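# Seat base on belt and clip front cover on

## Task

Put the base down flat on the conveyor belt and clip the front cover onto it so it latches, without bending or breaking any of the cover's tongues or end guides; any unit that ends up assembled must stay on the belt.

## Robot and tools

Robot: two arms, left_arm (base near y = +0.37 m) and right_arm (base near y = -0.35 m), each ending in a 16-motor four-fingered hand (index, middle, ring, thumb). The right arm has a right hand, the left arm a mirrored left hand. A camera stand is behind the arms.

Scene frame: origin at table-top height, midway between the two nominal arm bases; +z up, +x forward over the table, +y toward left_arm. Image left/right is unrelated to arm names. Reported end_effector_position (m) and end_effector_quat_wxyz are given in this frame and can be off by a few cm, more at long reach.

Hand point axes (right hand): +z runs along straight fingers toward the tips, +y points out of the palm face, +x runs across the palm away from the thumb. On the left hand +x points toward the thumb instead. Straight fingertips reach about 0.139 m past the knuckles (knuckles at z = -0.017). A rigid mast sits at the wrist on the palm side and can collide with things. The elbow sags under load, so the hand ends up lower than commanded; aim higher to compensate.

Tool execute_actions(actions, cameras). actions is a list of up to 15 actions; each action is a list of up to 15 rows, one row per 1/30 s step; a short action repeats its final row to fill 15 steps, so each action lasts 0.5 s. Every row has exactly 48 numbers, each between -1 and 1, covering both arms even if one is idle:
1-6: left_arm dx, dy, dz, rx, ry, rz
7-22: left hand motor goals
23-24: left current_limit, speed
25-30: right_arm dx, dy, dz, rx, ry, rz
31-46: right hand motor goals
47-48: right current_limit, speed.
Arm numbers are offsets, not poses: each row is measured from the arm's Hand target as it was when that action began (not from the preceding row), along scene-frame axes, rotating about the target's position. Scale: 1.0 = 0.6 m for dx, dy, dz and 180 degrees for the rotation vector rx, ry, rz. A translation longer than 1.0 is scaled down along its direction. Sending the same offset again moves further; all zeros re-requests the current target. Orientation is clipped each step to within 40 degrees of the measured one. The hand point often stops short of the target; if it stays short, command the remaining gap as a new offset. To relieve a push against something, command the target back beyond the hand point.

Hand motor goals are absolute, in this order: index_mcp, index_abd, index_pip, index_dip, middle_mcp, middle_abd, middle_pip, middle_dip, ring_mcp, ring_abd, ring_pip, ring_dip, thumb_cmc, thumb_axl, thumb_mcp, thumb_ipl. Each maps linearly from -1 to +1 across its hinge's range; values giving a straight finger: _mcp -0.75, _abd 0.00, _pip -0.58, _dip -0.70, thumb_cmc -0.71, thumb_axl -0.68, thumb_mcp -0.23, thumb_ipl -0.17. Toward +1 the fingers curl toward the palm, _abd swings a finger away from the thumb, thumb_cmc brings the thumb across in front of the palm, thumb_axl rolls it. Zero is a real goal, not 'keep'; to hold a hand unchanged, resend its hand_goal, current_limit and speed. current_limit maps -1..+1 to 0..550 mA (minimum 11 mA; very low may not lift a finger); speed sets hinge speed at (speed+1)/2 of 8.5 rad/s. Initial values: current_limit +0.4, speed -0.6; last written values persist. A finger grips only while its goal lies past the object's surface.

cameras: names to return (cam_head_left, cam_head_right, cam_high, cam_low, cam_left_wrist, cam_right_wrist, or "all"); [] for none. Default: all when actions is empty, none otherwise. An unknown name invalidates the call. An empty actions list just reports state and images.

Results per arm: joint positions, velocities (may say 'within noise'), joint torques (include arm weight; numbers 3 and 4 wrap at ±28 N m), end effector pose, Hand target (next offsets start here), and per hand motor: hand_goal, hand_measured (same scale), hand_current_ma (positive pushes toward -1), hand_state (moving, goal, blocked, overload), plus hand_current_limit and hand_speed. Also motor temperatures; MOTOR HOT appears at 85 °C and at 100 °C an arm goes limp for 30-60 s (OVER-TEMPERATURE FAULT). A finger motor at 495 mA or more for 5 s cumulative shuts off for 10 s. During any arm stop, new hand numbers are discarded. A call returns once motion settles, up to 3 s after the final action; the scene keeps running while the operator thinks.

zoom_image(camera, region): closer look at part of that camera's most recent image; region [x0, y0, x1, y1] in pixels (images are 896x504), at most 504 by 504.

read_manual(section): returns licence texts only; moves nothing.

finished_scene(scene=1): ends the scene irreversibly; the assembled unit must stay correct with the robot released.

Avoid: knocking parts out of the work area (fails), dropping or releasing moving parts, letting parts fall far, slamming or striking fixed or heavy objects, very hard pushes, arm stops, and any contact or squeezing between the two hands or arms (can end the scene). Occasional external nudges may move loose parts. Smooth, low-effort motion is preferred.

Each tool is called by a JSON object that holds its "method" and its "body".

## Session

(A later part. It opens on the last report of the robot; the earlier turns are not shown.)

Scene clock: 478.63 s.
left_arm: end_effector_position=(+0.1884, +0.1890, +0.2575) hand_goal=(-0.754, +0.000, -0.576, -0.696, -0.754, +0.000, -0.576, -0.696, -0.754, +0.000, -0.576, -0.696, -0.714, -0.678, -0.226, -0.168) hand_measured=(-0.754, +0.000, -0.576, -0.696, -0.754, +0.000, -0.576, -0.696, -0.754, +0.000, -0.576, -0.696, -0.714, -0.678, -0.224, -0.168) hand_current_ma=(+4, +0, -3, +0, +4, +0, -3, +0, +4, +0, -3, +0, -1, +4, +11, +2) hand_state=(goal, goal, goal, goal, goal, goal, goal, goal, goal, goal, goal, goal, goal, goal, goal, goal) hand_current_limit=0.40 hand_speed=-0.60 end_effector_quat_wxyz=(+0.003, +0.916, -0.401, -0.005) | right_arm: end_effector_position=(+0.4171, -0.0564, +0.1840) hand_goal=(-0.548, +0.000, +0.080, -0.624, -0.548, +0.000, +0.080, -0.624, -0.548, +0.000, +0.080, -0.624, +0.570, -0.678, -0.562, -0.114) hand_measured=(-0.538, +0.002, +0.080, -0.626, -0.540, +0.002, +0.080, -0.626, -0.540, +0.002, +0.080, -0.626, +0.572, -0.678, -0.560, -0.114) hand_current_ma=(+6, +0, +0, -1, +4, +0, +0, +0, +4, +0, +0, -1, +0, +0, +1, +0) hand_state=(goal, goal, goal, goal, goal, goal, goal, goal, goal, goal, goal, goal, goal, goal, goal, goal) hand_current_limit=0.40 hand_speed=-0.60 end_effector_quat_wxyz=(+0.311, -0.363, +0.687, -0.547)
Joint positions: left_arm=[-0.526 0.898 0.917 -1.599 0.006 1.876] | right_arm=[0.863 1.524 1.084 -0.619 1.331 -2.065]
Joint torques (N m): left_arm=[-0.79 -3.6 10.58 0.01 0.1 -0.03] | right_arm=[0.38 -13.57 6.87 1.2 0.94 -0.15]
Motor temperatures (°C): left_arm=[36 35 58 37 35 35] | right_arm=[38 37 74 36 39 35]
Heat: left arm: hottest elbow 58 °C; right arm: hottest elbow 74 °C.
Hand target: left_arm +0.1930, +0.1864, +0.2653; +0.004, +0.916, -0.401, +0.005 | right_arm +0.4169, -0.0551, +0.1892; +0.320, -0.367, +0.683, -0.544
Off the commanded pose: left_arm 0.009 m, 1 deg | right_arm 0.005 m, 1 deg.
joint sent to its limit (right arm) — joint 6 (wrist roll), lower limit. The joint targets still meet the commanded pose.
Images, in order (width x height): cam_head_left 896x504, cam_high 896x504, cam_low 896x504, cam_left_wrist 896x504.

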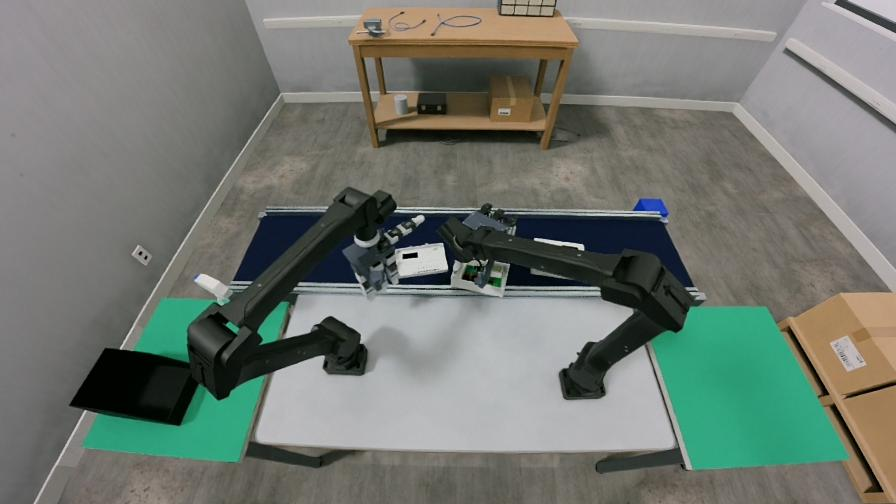

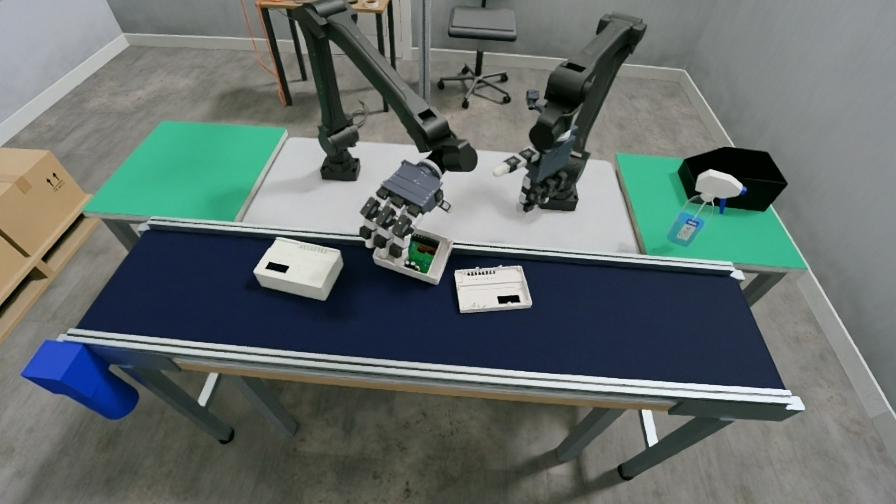

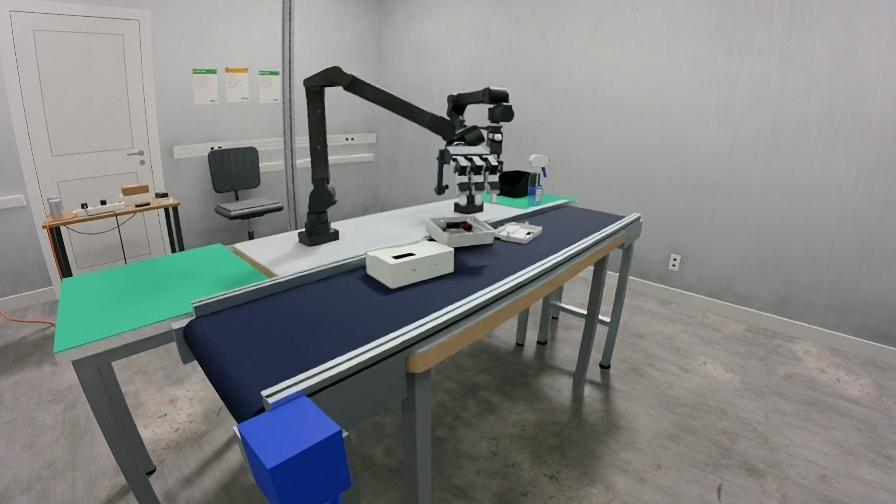

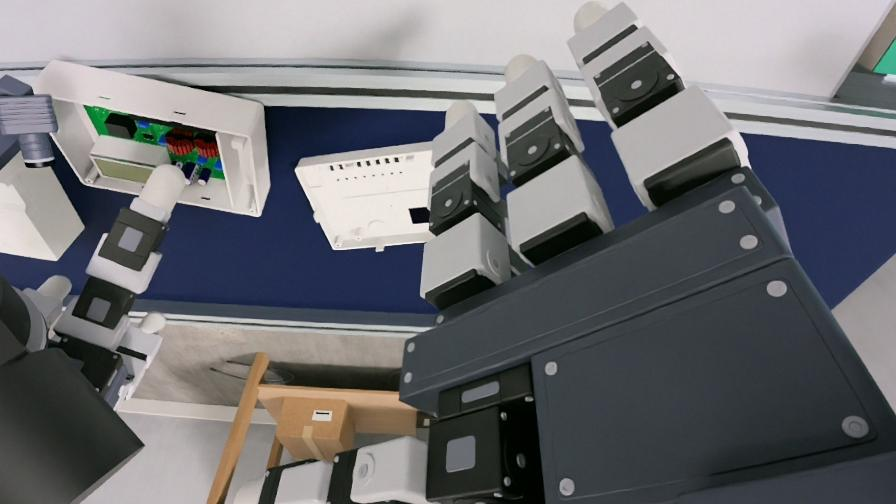

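{"method": "execute_actions", "body": {"actions": [[[0,0,0,0,0,0,-0.754,0,-0.576,-0.696,-0.754,0,-0.576,-0.696,-0.754,0,-0.576,-0.696,-0.714,-0.678,-0.226,-0.168,0.4,-0.6,-0.028,-0.023,-0.099,0,0,0.01,-0.548,0,0.08,-0.623,-0.548,0,0.08,-0.623,-0.548,0,0.08,-0.623,0.571,-0.678,-0.562,-0.114,0.4,-0.6]]], "cameras": ["cam_high", "cam_low", "cam_head_right", "cam_left_wrist"]}}

{"method": "zoom_image", "body": {"camera": "cam_high", "region": [350, 210, 460, 290]}}

{"method": "zoom_image", "body": {"camera": "cam_low", "region": [400, 150, 540, 260]}}

{"method": "zoom_image", "body": {"camera": "cam_left_wrist", "region": [0, 0, 340, 240]}}

{"method": "zoom_image", "body": {"camera": "cam_head_right", "region": [420, 190, 540, 310]}}

Scene clock: 547.97 s.
left_arm: end_effector_position=(+0.1884, +0.1890, +0.2575) hand_goal=(-0.754, +0.000, -0.576, -0.696, -0.754, +0.000, -0.576, -0.696, -0.754, +0.000, -0.576, -0.696, -0.714, -0.678, -0.226, -0.168) hand_measured=(-0.754, +0.000, -0.576, -0.696, -0.754, +0.000, -0.576, -0.696, -0.754, +0.000, -0.576, -0.696, -0.714, -0.678, -0.224, -0.168) hand_current_ma=(+4, +0, -3, +0, +4, +0, -3, +0, +4, +0, -3, +0, -1, +4, +11, +2) hand_state=(goal, goal, goal, goal, goal, goal, goal, goal, goal, goal, goal, goal, goal, goal, goal, goal) hand_current_limit=0.40 hand_speed=-0.60 end_effector_quat_wxyz=(+0.003, +0.916, -0.401, -0.005) | right_arm: end_effector_position=(+0.3970, -0.0781, +0.1198) hand_goal=(-0.548, +0.000, +0.080, -0.624, -0.548, +0.000, +0.080, -0.624, -0.548, +0.000, +0.080, -0.624, +0.570, -0.678, -0.562, -0.114) hand_measured=(-0.540, +0.002, +0.080, -0.626, -0.542, +0.002, +0.080, -0.626, -0.542, +0.002, +0.080, -0.626, +0.570, -0.678, -0.560, -0.114) hand_current_ma=(+5, +0, +0, -1, +3, +0, +0, +0, +3, +0, +0, -1, +0, +0, +1, +0) hand_state=(goal, goal, goal, goal, goal, goal, goal, goal, goal, goal, goal, goal, goal, goal, goal, goal) hand_current_limit=0.40 hand_speed=-0.60 end_effector_quat_wxyz=(+0.307, -0.371, +0.686, -0.546)
Joint positions: left_arm=[-0.526 0.898 0.917 -1.599 0.006 1.876] | right_arm=[0.864 1.544 0.92 -0.446 1.321 -2.068]
Joint torques (N m): left_arm=[-0.73 -3.78 10.5 0.01 0.09 -0.02] | right_arm=[0.97 -13.22 7.27 1.2 1.07 -0.15]
Motor temperatures (°C): left_arm=[36 35 59 37 35 35] | right_arm=[38 38 60 36 39 35]
Heat: left arm: hottest elbow 59 °C; right arm: hottest elbow 60 °C.
Hand target: left_arm +0.1930, +0.1864, +0.2653; +0.004, +0.916, -0.401, +0.005 | right_arm +0.4000, -0.0687, +0.1297; +0.329, -0.378, +0.677, -0.539
Off the commanded pose: left_arm 0.009 m, 1 deg | right_arm 0.014 m, 3 deg.
joint sent to its limit (right arm) — joint 6 (wrist roll), lower limit. The joint targets still meet the commanded pose.
Images, in order (width x height): cam_head_right 896x504, cam_high 896x504, cam_low 896x504, cam_left_wrist 896x504.

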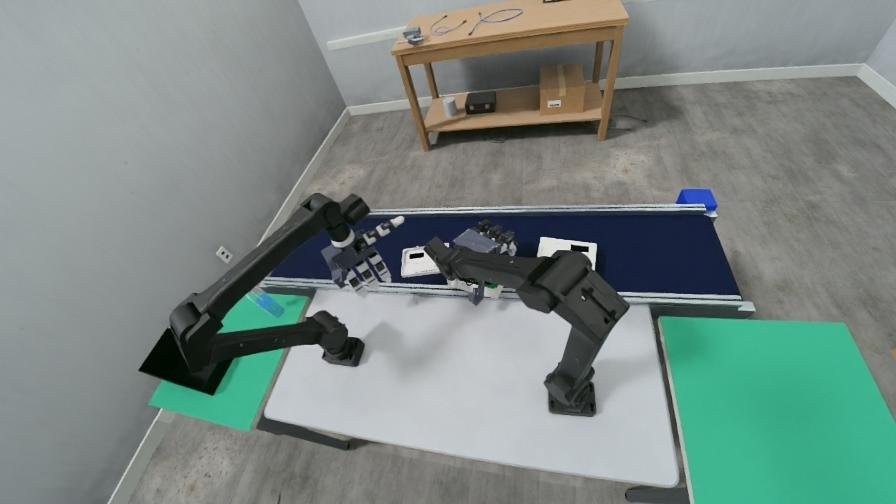

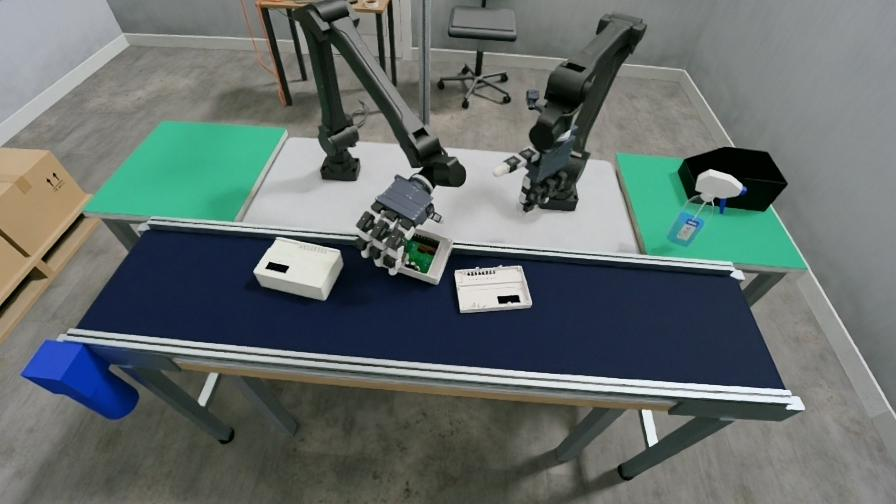

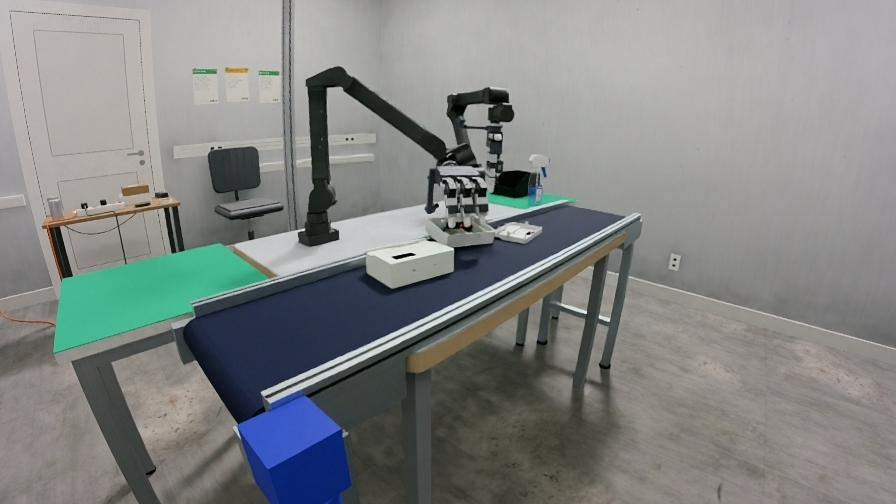

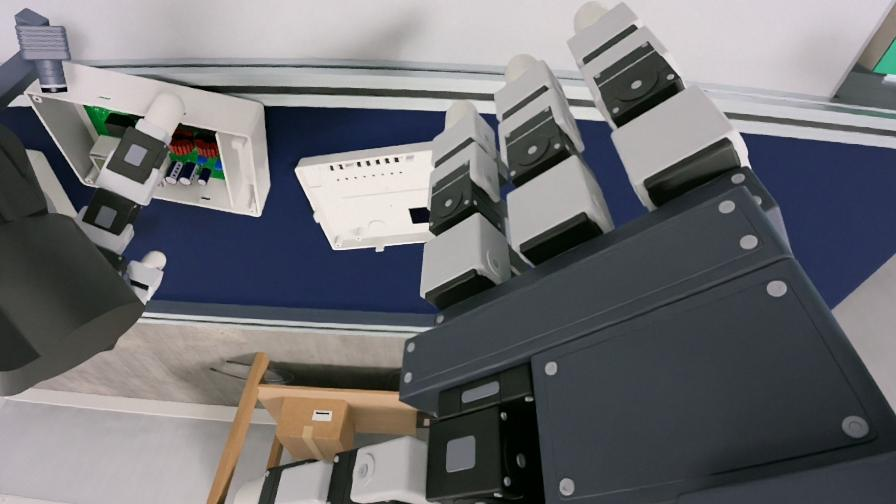

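Scaled by 4.582 from the camera's 896x504 image, which has a finer 1280x720 frame.

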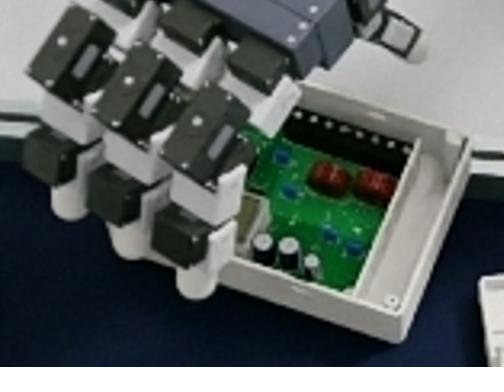

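Scaled by 3.600 from the camera's 896x504 image, which has a finer 1280x720 frame.

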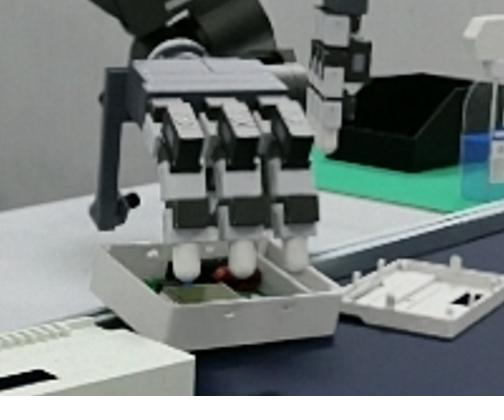

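Scaled by 1.482 from the camera's 896x504 image, which has a finer 1280x720 frame.

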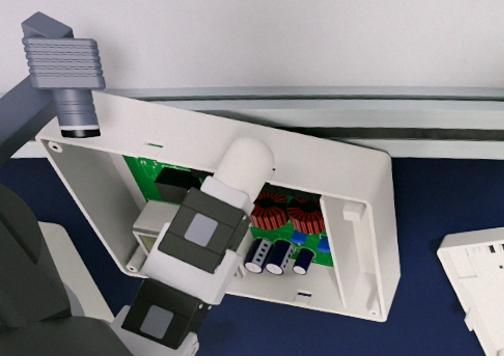

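Scaled by 4.200 from the camera's 896x504 image, which has a finer 1280x720 frame.

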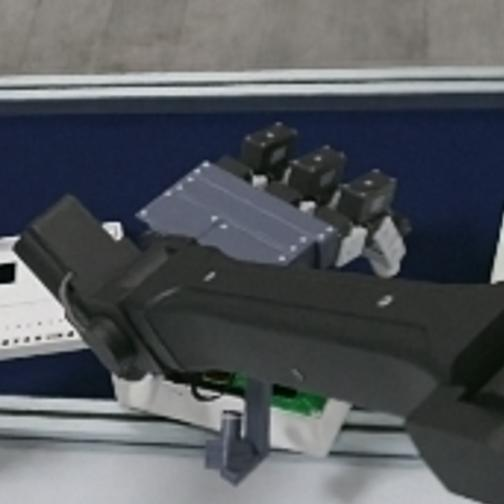

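{"method": "execute_actions", "body": {"actions": [[[0,0,0,0,0,0,-0.754,0,-0.576,-0.696,-0.754,0,-0.576,-0.696,-0.754,0,-0.576,-0.696,-0.714,-0.678,-0.226,-0.168,0.4,-0.6,0.003,0.005,-0.033,0,0,0,-0.548,0,0.08,-0.623,-0.548,0,0.08,-0.623,-0.548,0,0.08,-0.623,0.571,-0.678,-0.562,-0.114,0.4,-0.6]]], "cameras": ["cam_high", "cam_low", "cam_left_wrist"]}}

{"method": "zoom_image", "body": {"camera": "cam_high", "region": [350, 210, 460, 290]}}

{"method": "zoom_image", "body": {"camera": "cam_low", "region": [400, 150, 540, 260]}}

{"method": "zoom_image", "body": {"camera": "cam_left_wrist", "region": [0, 0, 340, 240]}}

Scene clock: 580.93 s.
left_arm: end_effector_position=(+0.1884, +0.1890, +0.2575) hand_goal=(-0.754, +0.000, -0.576, -0.696, -0.754, +0.000, -0.576, -0.696, -0.754, +0.000, -0.576, -0.696, -0.714, -0.678, -0.226, -0.168) hand_measured=(-0.754, +0.000, -0.576, -0.696, -0.754, +0.000, -0.576, -0.696, -0.754, +0.000, -0.576, -0.696, -0.714, -0.678, -0.224, -0.168) hand_current_ma=(+4, +0, -3, +0, +4, +0, -3, +0, +4, +0, -3, +0, -1, +4, +11, +2) hand_state=(goal, goal, goal, goal, goal, goal, goal, goal, goal, goal, goal, goal, goal, goal, goal, goal) hand_current_limit=0.40 hand_speed=-0.60 end_effector_quat_wxyz=(+0.003, +0.916, -0.401, -0.005) | right_arm: end_effector_position=(+0.4027, -0.0714, +0.1118) hand_goal=(-0.548, +0.000, +0.080, -0.624, -0.548, +0.000, +0.080, -0.624, -0.548, +0.000, +0.080, -0.624, +0.570, -0.678, -0.562, -0.114) hand_measured=(-0.540, +0.002, +0.080, -0.626, -0.542, +0.002, +0.080, -0.626, -0.542, +0.002, +0.080, -0.626, +0.570, -0.678, -0.560, -0.114) hand_current_ma=(+5, +0, +0, -1, +3, +0, +0, +0, +3, +0, +0, -1, +0, +0, +1, +0) hand_state=(goal, goal, goal, goal, goal, goal, goal, goal, goal, goal, goal, goal, goal, goal, goal, goal) hand_current_limit=0.40 hand_speed=-0.60 end_effector_quat_wxyz=(+0.316, -0.363, +0.689, -0.542)
Joint positions: left_arm=[-0.526 0.898 0.917 -1.599 0.006 1.876] | right_arm=[0.864 1.571 0.919 -0.391 1.322 -2.069]
Joint torques (N m): left_arm=[-0.85 -3.55 10.52 0.01 0.09 -0.01] | right_arm=[1.38 -11.75 6.13 1.26 1 -0.11]
Motor temperatures (°C): left_arm=[36 35 59 37 35 35] | right_arm=[38 40 56 36 40 35]
Heat: left arm: hottest elbow 59 °C; right arm: hottest elbow 56 °C.
Hand target: left_arm +0.1930, +0.1864, +0.2653; +0.004, +0.916, -0.401, +0.005 | right_arm +0.4018, -0.0658, +0.1099; +0.329, -0.378, +0.677, -0.539
Off the commanded pose: left_arm 0.009 m, 1 deg | right_arm 0.006 m, 3 deg.
joint sent to its limit (right arm) — joint 6 (wrist roll), lower limit. The joint targets still meet the commanded pose.
Images, in order (width x height): cam_high 896x504, cam_low 896x504, cam_left_wrist 896x504.

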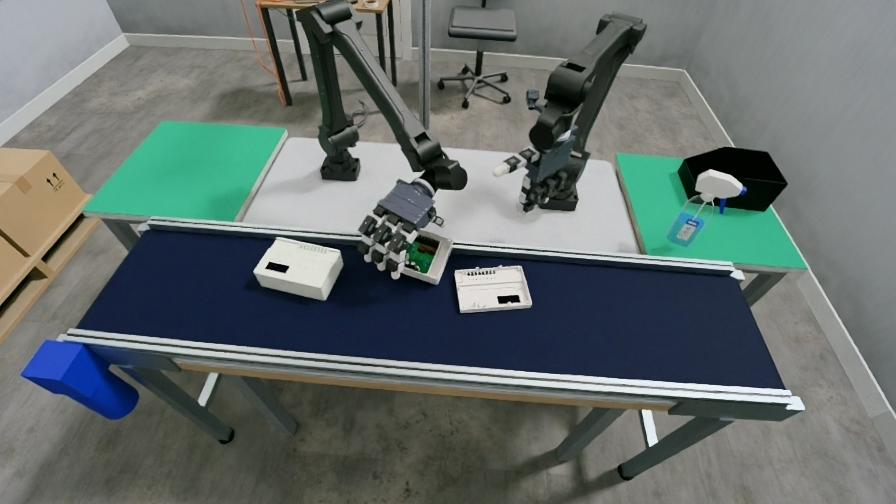

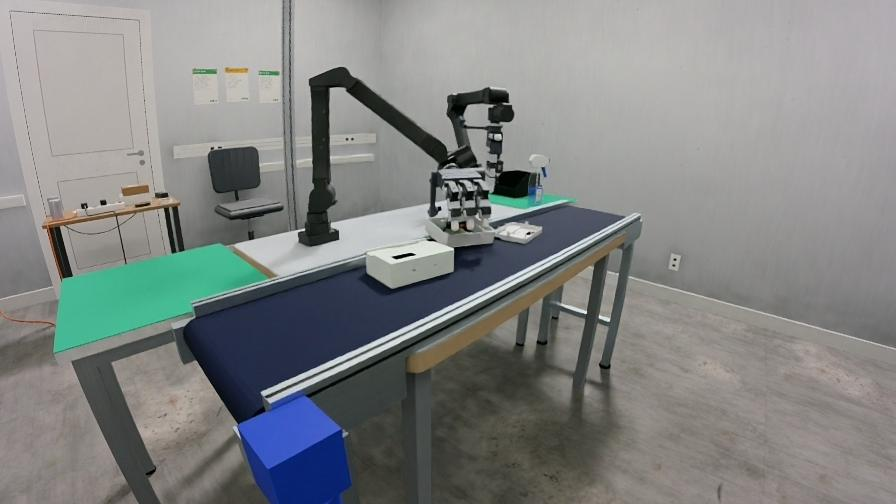

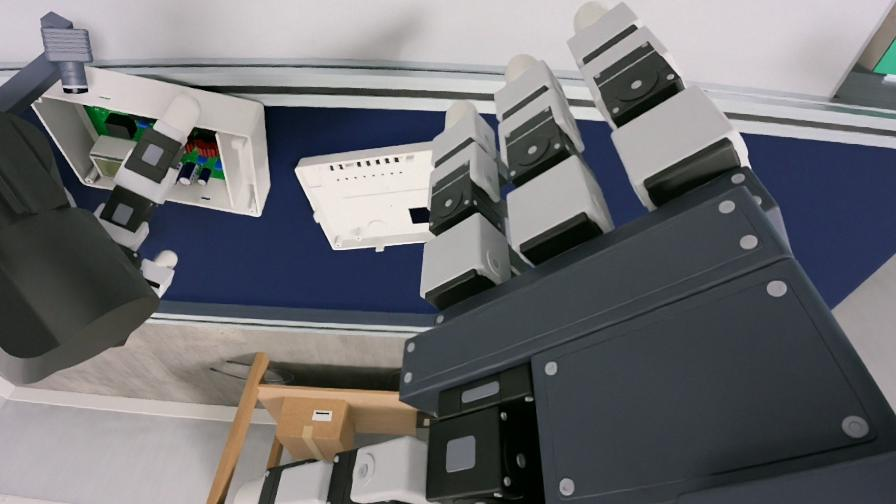

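Scaled by 4.582 from the camera's 896x504 image, which has a finer 1280x720 frame.

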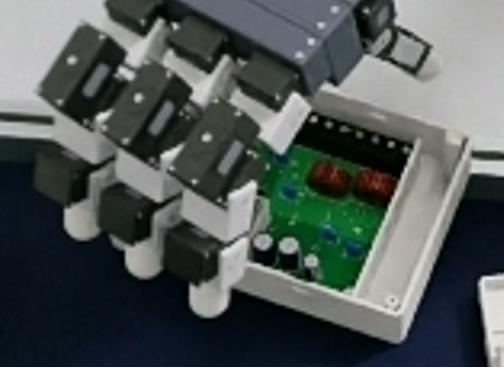

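Scaled by 3.600 from the camera's 896x504 image, which has a finer 1280x720 frame.

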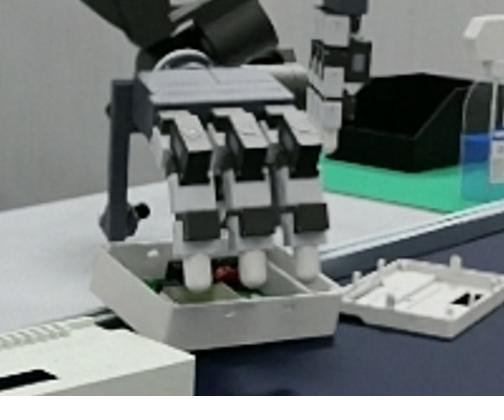

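Scaled by 1.482 from the camera's 896x504 image, which has a finer 1280x720 frame.

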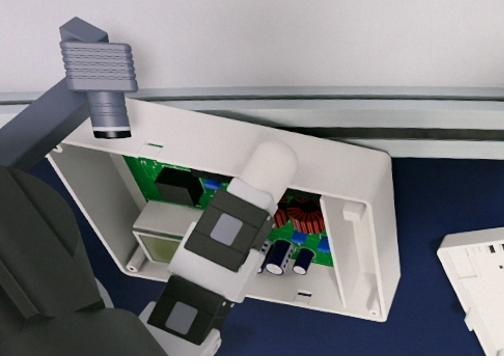

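{"method": "execute_actions", "body": {"actions": [[[0,0,0,0,0,0,-0.754,0,-0.576,-0.696,-0.754,0,-0.576,-0.696,-0.754,0,-0.576,-0.696,-0.714,-0.678,-0.226,-0.168,0.4,-0.6,-0.003,-0.003,-0.052,0,0,0,-0.548,0,0.08,-0.623,-0.548,0,0.08,-0.623,-0.548,0,0.08,-0.623,0.571,-0.678,-0.562,-0.114,0.4,-0.6]]], "cameras": ["cam_high", "cam_low", "cam_left_wrist"]}}

{"method": "zoom_image", "body": {"camera": "cam_high", "region": [350, 210, 460, 290]}}

{"method": "zoom_image", "body": {"camera": "cam_low", "region": [400, 150, 540, 260]}}

{"method": "zoom_image", "body": {"camera": "cam_left_wrist", "region": [0, 0, 340, 240]}}

Scene clock: 604.07 s.
left_arm: end_effector_position=(+0.1884, +0.1890, +0.2575) hand_goal=(-0.754, +0.000, -0.576, -0.696, -0.754, +0.000, -0.576, -0.696, -0.754, +0.000, -0.576, -0.696, -0.714, -0.678, -0.226, -0.168) hand_measured=(-0.754, +0.000, -0.576, -0.696, -0.754, +0.000, -0.576, -0.696, -0.754, +0.000, -0.576, -0.696, -0.714, -0.678, -0.224, -0.168) hand_current_ma=(+4, +0, -3, +0, +4, +0, -3, +0, +4, +0, -3, +0, -1, +4, +11, +2) hand_state=(goal, goal, goal, goal, goal, goal, goal, goal, goal, goal, goal, goal, goal, goal, goal, goal) hand_current_limit=0.40 hand_speed=-0.60 end_effector_quat_wxyz=(+0.003, +0.916, -0.401, -0.005) | right_arm: end_effector_position=(+0.4007, -0.0738, +0.0765) hand_goal=(-0.548, +0.000, +0.080, -0.624, -0.548, +0.000, +0.080, -0.624, -0.548, +0.000, +0.080, -0.624, +0.570, -0.678, -0.562, -0.114) hand_measured=(-0.540, +0.002, +0.080, -0.626, -0.542, +0.002, +0.080, -0.626, -0.542, +0.002, +0.080, -0.626, +0.570, -0.678, -0.560, -0.114) hand_current_ma=(+5, +0, +0, -1, +3, +0, +0, +0, +3, +0, +0, -1, +0, +0, +1, +0) hand_state=(goal, goal, goal, goal, goal, goal, goal, goal, goal, goal, goal, goal, goal, goal, goal, goal) hand_current_limit=0.40 hand_speed=-0.60 end_effector_quat_wxyz=(+0.313, -0.366, +0.688, -0.544)
Joint positions: left_arm=[-0.526 0.898 0.917 -1.599 0.006 1.876] | right_arm=[0.864 1.634 0.88 -0.298 1.322 -2.07]
Joint torques (N m): left_arm=[-0.79 -3.78 10.54 0.01 0.08 -0.02] | right_arm=[1.32 -12.63 5.87 1.44 1 -0.11]
Motor temperatures (°C): left_arm=[36 35 60 37 35 35] | right_arm=[38 39 55 36 40 35]
Heat: left arm: hottest elbow 60 °C; right arm: hottest elbow 55 °C.
Hand target: left_arm +0.1930, +0.1864, +0.2653; +0.004, +0.916, -0.401, +0.005 | right_arm +0.4000, -0.0677, +0.0787; +0.329, -0.378, +0.677, -0.539
Off the commanded pose: left_arm 0.009 m, 1 deg | right_arm 0.007 m, 3 deg.
joint sent to its limit (right arm) — joint 6 (wrist roll), lower limit. The joint targets still meet the commanded pose.
Images, in order (width x height): cam_high 896x504, cam_low 896x504, cam_left_wrist 896x504.

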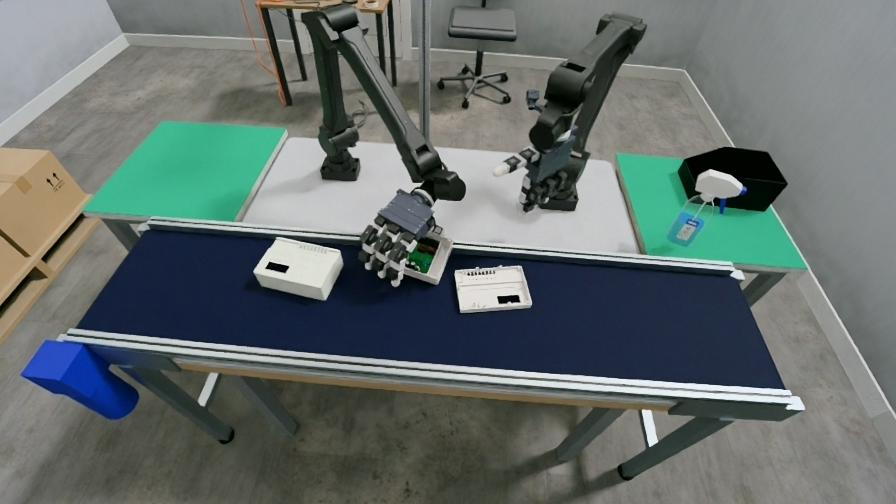

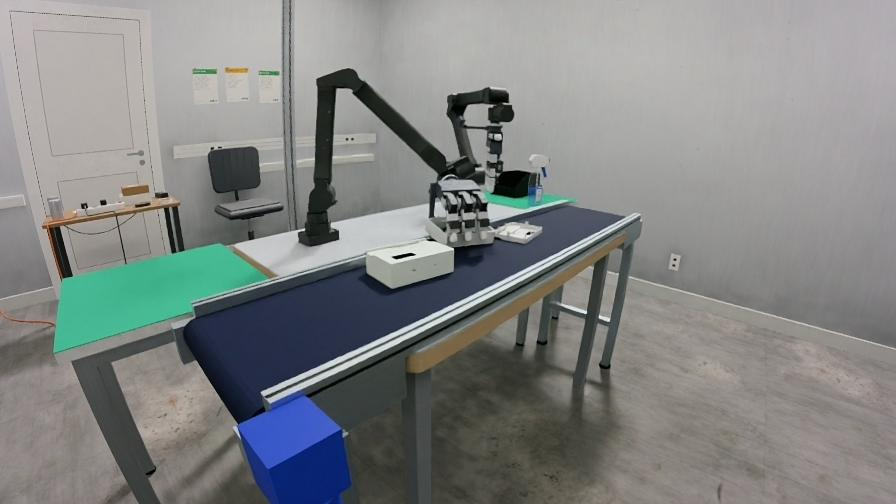

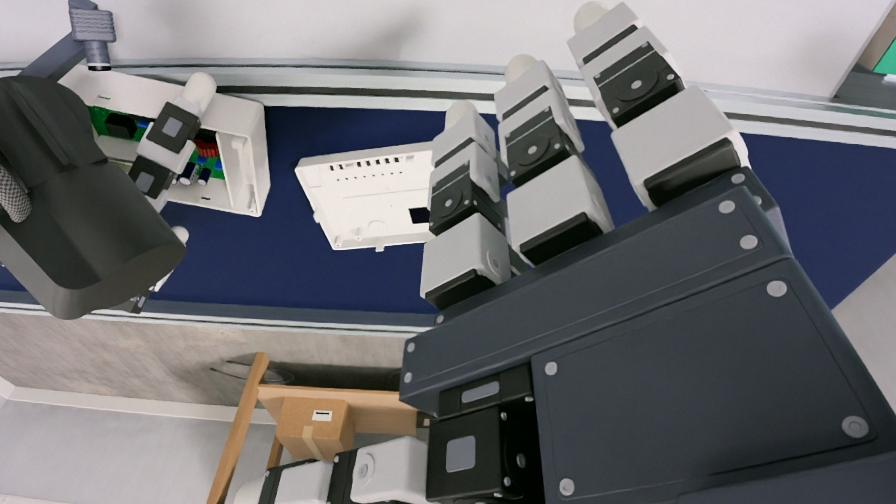

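Scaled by 4.582 from the camera's 896x504 image, which has a finer 1280x720 frame.

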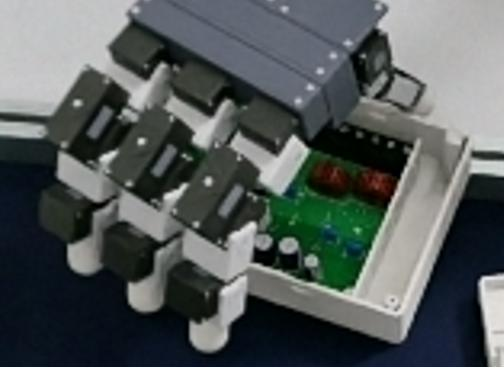

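Scaled by 3.600 from the camera's 896x504 image, which has a finer 1280x720 frame.

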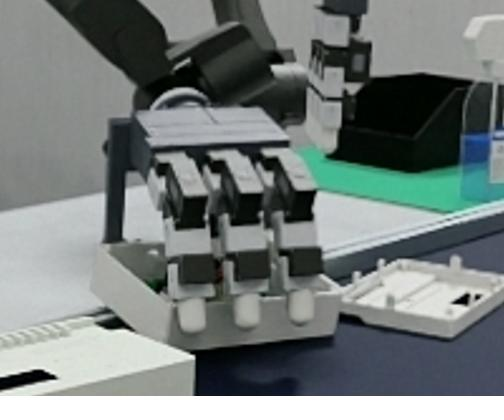

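Scaled by 1.482 from the camera's 896x504 image, which has a finer 1280x720 frame.

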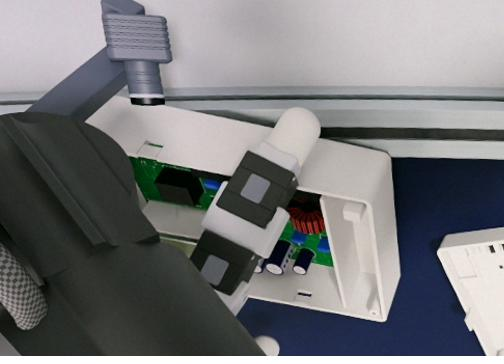

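{"method": "execute_actions", "body": {"actions": [[[0,0,0,0,0,0,-0.754,0,-0.576,-0.696,-0.754,0,-0.576,-0.696,-0.754,0,-0.576,-0.696,-0.714,-0.678,-0.226,-0.168,0.4,-0.6,0,0,0,0,0,0,-0.411,0,0.11,-0.652,-0.411,0,0.11,-0.652,-0.411,0,0.11,-0.652,0.571,-0.678,-0.449,-0.114,0.2,-0.8]],[[0,0,0,0,0,0,-0.754,0,-0.576,-0.696,-0.754,0,-0.576,-0.696,-0.754,0,-0.576,-0.696,-0.714,-0.678,-0.226,-0.168,0.4,-0.6,0,0,0,0,0,0,-0.34,0,0.12,-0.652,-0.34,0,0.12,-0.652,-0.34,0,0.12,-0.652,0.571,-0.678,-0.35,-0.114,0.2,-0.85]]], "cameras": ["cam_high", "cam_low", "cam_left_wrist"]}}

{"method": "zoom_image", "body": {"camera": "cam_high", "region": [350, 210, 460, 290]}}

{"method": "zoom_image", "body": {"camera": "cam_left_wrist", "region": [0, 0, 340, 240]}}

Scene clock: 616.03 s.
left_arm: end_effector_position=(+0.1884, +0.1890, +0.2575) hand_goal=(-0.754, +0.000, -0.576, -0.696, -0.754, +0.000, -0.576, -0.696, -0.754, +0.000, -0.576, -0.696, -0.714, -0.678, -0.226, -0.168) hand_measured=(-0.754, +0.000, -0.576, -0.696, -0.754, +0.000, -0.576, -0.696, -0.754, +0.000, -0.576, -0.696, -0.714, -0.678, -0.224, -0.168) hand_current_ma=(+4, +0, -3, +0, +4, +0, -3, +0, +4, +0, -3, +0, -1, +4, +11, +2) hand_state=(goal, goal, goal, goal, goal, goal, goal, goal, goal, goal, goal, goal, goal, goal, goal, goal) hand_current_limit=0.40 hand_speed=-0.60 end_effector_quat_wxyz=(+0.003, +0.916, -0.401, -0.005) | right_arm: end_effector_position=(+0.4004, -0.0728, +0.0770) hand_goal=(-0.340, +0.000, +0.120, -0.652, -0.340, +0.000, +0.120, -0.652, -0.340, +0.000, +0.120, -0.652, +0.570, -0.678, -0.350, -0.114) hand_measured=(-0.336, +0.002, +0.118, -0.650, -0.350, +0.002, +0.114, -0.652, -0.392, +0.002, +0.100, -0.660, +0.562, -0.680, -0.416, -0.120) hand_current_ma=(+2, +0, -1, +1, -7, +0, -2, +0, -91, +0, -19, -3, -5, -1, -180, -4) hand_state=(goal, goal, goal, goal, goal, goal, goal, goal, blocked, goal, blocked, goal, goal, goal, blocked, goal) hand_current_limit=0.20 hand_speed=-0.85 end_effector_quat_wxyz=(+0.314, -0.365, +0.687, -0.544)
Joint positions: left_arm=[-0.526 0.898 0.917 -1.599 0.006 1.876] | right_arm=[0.867 1.634 0.88 -0.296 1.325 -2.07]
Joint torques (N m): left_arm=[-0.79 -3.72 10.56 0.02 0.09 -0.02] | right_arm=[0.32 -12.57 5.81 1.05 0.87 -0.06]
Motor temperatures (°C): left_arm=[36 35 60 37 35 35] | right_arm=[38 39 54 36 40 35]
Heat: left arm: hottest elbow 60 °C; right arm: hottest elbow 54 °C.
Hand target: left_arm +0.1930, +0.1864, +0.2653; +0.004, +0.916, -0.401, +0.005 | right_arm +0.4000, -0.0677, +0.0787; +0.329, -0.378, +0.677, -0.539
Off the commanded pose: left_arm 0.009 m, 1 deg | right_arm 0.005 m, 3 deg.
joint sent to its limit (right arm) — joint 6 (wrist roll), lower limit. The joint targets still meet the commanded pose.
Images, in order (width x height): cam_high 896x504, cam_low 896x504, cam_left_wrist 896x504.

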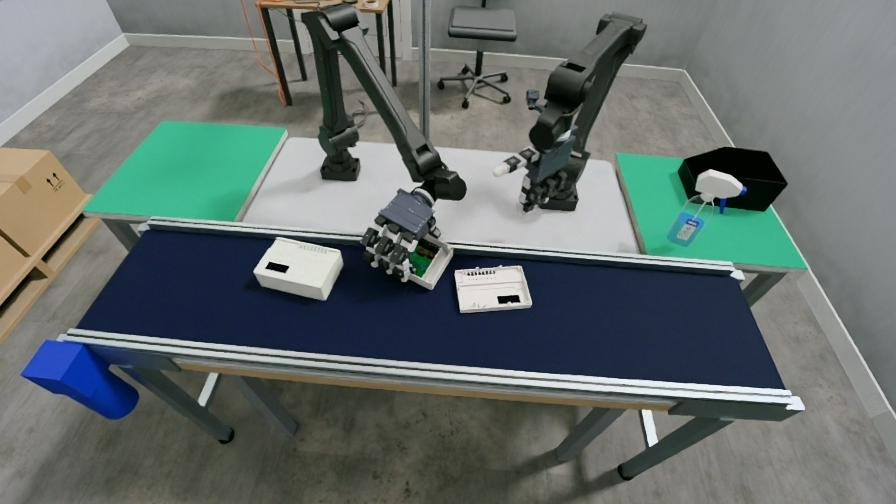

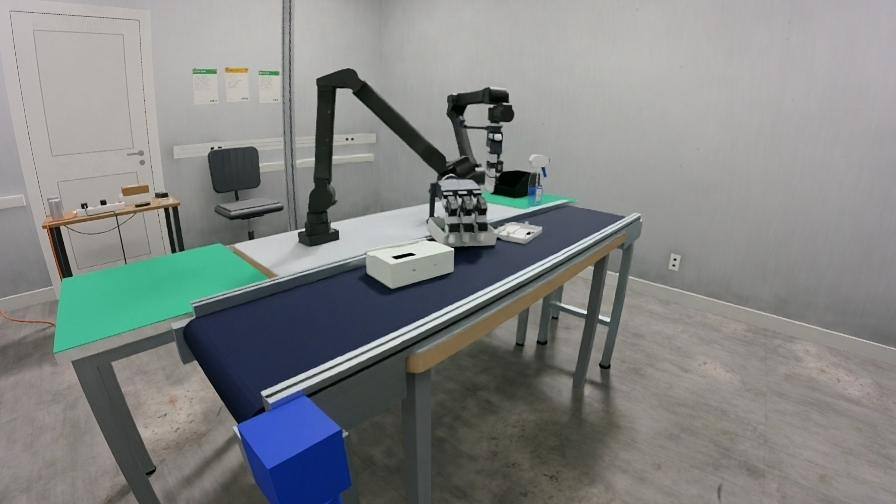

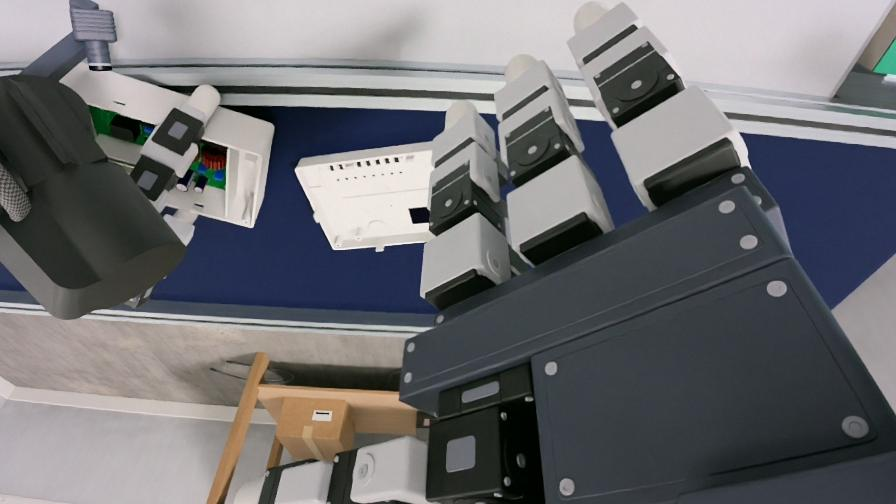

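Scaled by 4.582 from the camera's 896x504 image, which has a finer 1280x720 frame.

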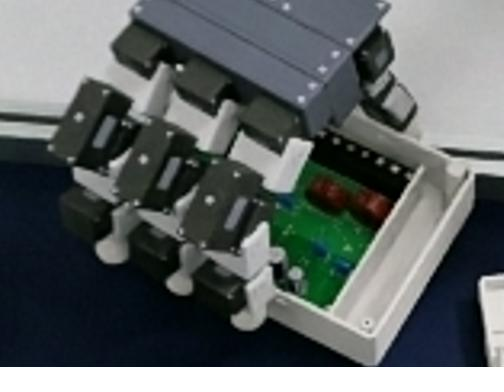

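Scaled by 1.482 from the camera's 896x504 image, which has a finer 1280x720 frame.

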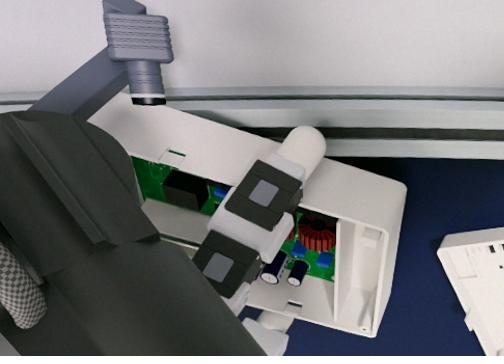

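{"method": "execute_actions", "body": {"actions": [[[0,0,0,0,0,0,-0.754,0,-0.576,-0.696,-0.754,0,-0.576,-0.696,-0.754,0,-0.576,-0.696,-0.714,-0.678,-0.226,-0.168,0.4,-0.6,0,0,0,0,0,0,-0.3,0,0.13,-0.64,-0.3,0,0.13,-0.64,-0.3,0,0.13,-0.64,0.571,-0.678,-0.28,-0.114,0.3,-0.85]],[[0,0,0,0,0,0,-0.754,0,-0.576,-0.696,-0.754,0,-0.576,-0.696,-0.754,0,-0.576,-0.696,-0.714,-0.678,-0.226,-0.168,0.4,-0.6,0,0,0,0,0,0,-0.25,0,0.14,-0.63,-0.25,0,0.14,-0.63,-0.25,0,0.14,-0.63,0.571,-0.678,-0.22,-0.114,0.3,-0.85]]], "cameras": ["cam_high", "cam_low", "cam_left_wrist"]}}

{"method": "zoom_image", "body": {"camera": "cam_high", "region": [350, 210, 460, 290]}}

{"method": "zoom_image", "body": {"camera": "cam_low", "region": [400, 150, 540, 260]}}

{"method": "zoom_image", "body": {"camera": "cam_left_wrist", "region": [0, 0, 340, 240]}}

Scene clock: 626.90 s.
left_arm: end_effector_position=(+0.1884, +0.1890, +0.2575) hand_goal=(-0.754, +0.000, -0.576, -0.696, -0.754, +0.000, -0.576, -0.696, -0.754, +0.000, -0.576, -0.696, -0.714, -0.678, -0.226, -0.168) hand_measured=(-0.754, +0.000, -0.576, -0.696, -0.754, +0.000, -0.576, -0.696, -0.754, +0.000, -0.576, -0.696, -0.714, -0.678, -0.224, -0.168) hand_current_ma=(+4, +0, -3, +0, +4, +0, -3, +0, +4, +0, -3, +0, -1, +4, +11, +2) hand_state=(goal, goal, goal, goal, goal, goal, goal, goal, goal, goal, goal, goal, goal, goal, goal, goal) hand_current_limit=0.40 hand_speed=-0.60 end_effector_quat_wxyz=(+0.003, +0.916, -0.401, -0.005) | right_arm: end_effector_position=(+0.4005, -0.0738, +0.0779) hand_goal=(-0.250, +0.000, +0.140, -0.630, -0.250, +0.000, +0.140, -0.630, -0.250, +0.000, +0.140, -0.630, +0.570, -0.678, -0.220, -0.114) hand_measured=(-0.296, +0.000, +0.120, -0.642, -0.324, +0.002, +0.112, -0.650, -0.356, +0.006, +0.100, -0.648, +0.546, -0.684, -0.408, -0.130) hand_current_ma=(-73, +0, -17, -9, -157, +1, -30, -19, -285, +2, -55, -15, -25, -4, -357, -22) hand_state=(blocked, goal, goal, goal, blocked, goal, blocked, blocked, blocked, goal, blocked, goal, blocked, goal, blocked, goal) hand_current_limit=0.30 hand_speed=-0.85 end_effector_quat_wxyz=(+0.313, -0.366, +0.685, -0.547)
Joint positions: left_arm=[-0.526 0.898 0.917 -1.599 0.006 1.876] | right_arm=[0.867 1.634 0.88 -0.294 1.331 -2.077]
Joint torques (N m): left_arm=[-0.67 -3.78 10.54 0.05 0.09 0] | right_arm=[0.79 -13.16 5.79 1.1 0.62 -0.05]
Motor temperatures (°C): left_arm=[36 35 60 37 35 35] | right_arm=[38 39 54 36 40 35]
Heat: left arm: hottest elbow 60 °C; right arm: hottest elbow 54 °C.
Hand target: left_arm +0.1930, +0.1864, +0.2653; +0.004, +0.916, -0.401, +0.005 | right_arm +0.4000, -0.0677, +0.0787; +0.329, -0.378, +0.677, -0.539
Off the commanded pose: left_arm 0.009 m, 1 deg | right_arm 0.006 m, 3 deg.
joint sent to its limit (right arm) — joint 6 (wrist roll), lower limit. The joint targets still meet the commanded pose.
Images, in order (width x height): cam_high 896x504, cam_low 896x504, cam_left_wrist 896x504.

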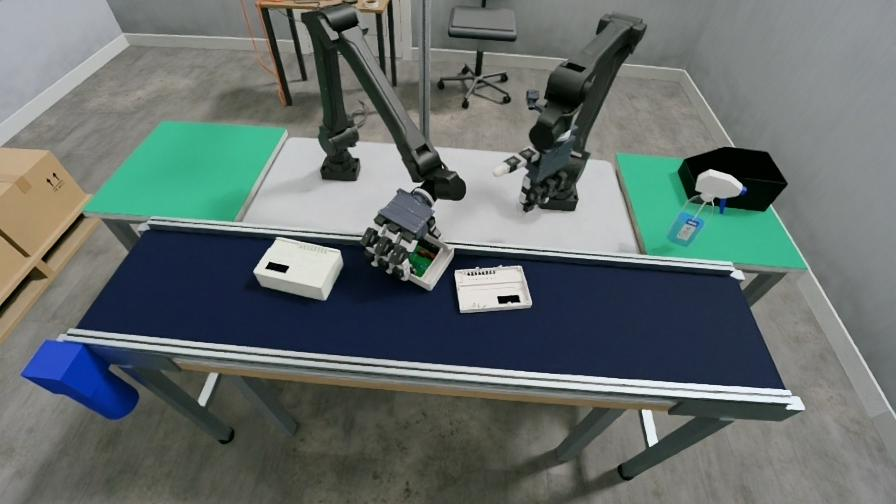

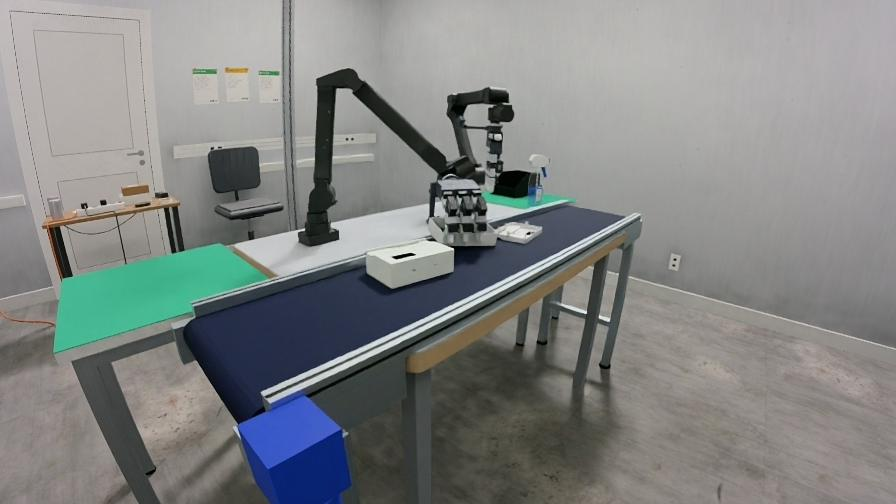

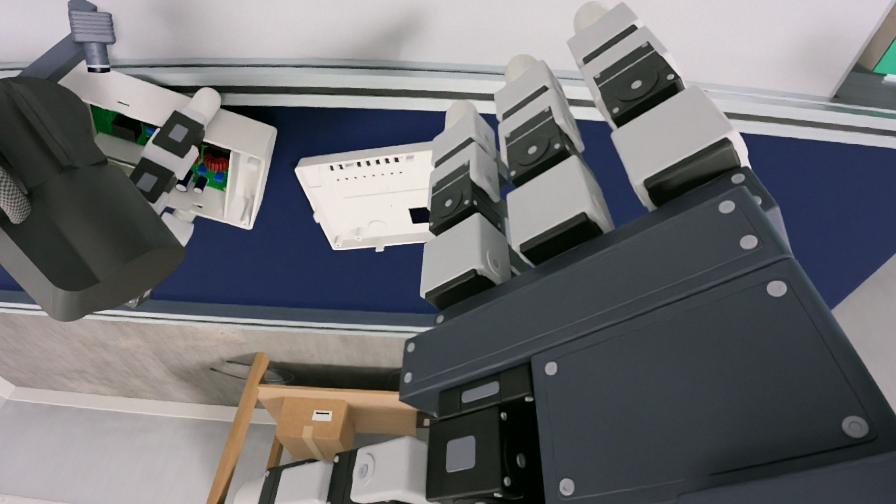

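Scaled by 4.582 from the camera's 896x504 image, which has a finer 1280x720 frame.

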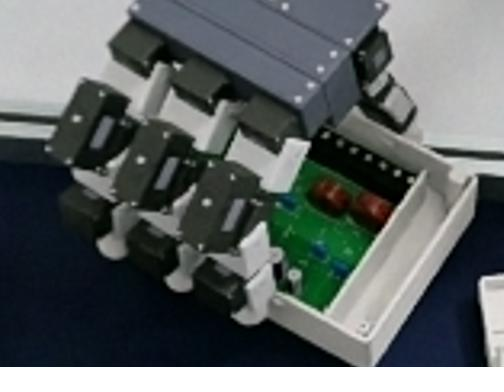

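Scaled by 3.600 from the camera's 896x504 image, which has a finer 1280x720 frame.

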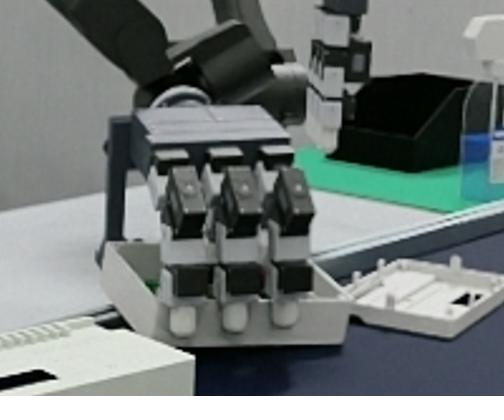

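Scaled by 1.482 from the camera's 896x504 image, which has a finer 1280x720 frame.

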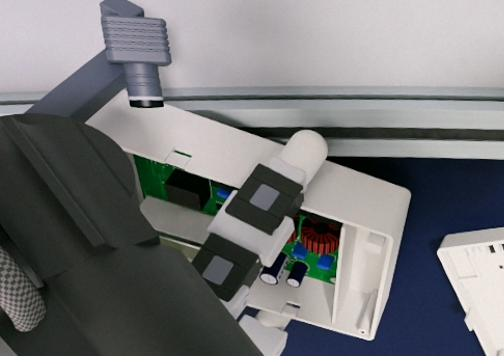

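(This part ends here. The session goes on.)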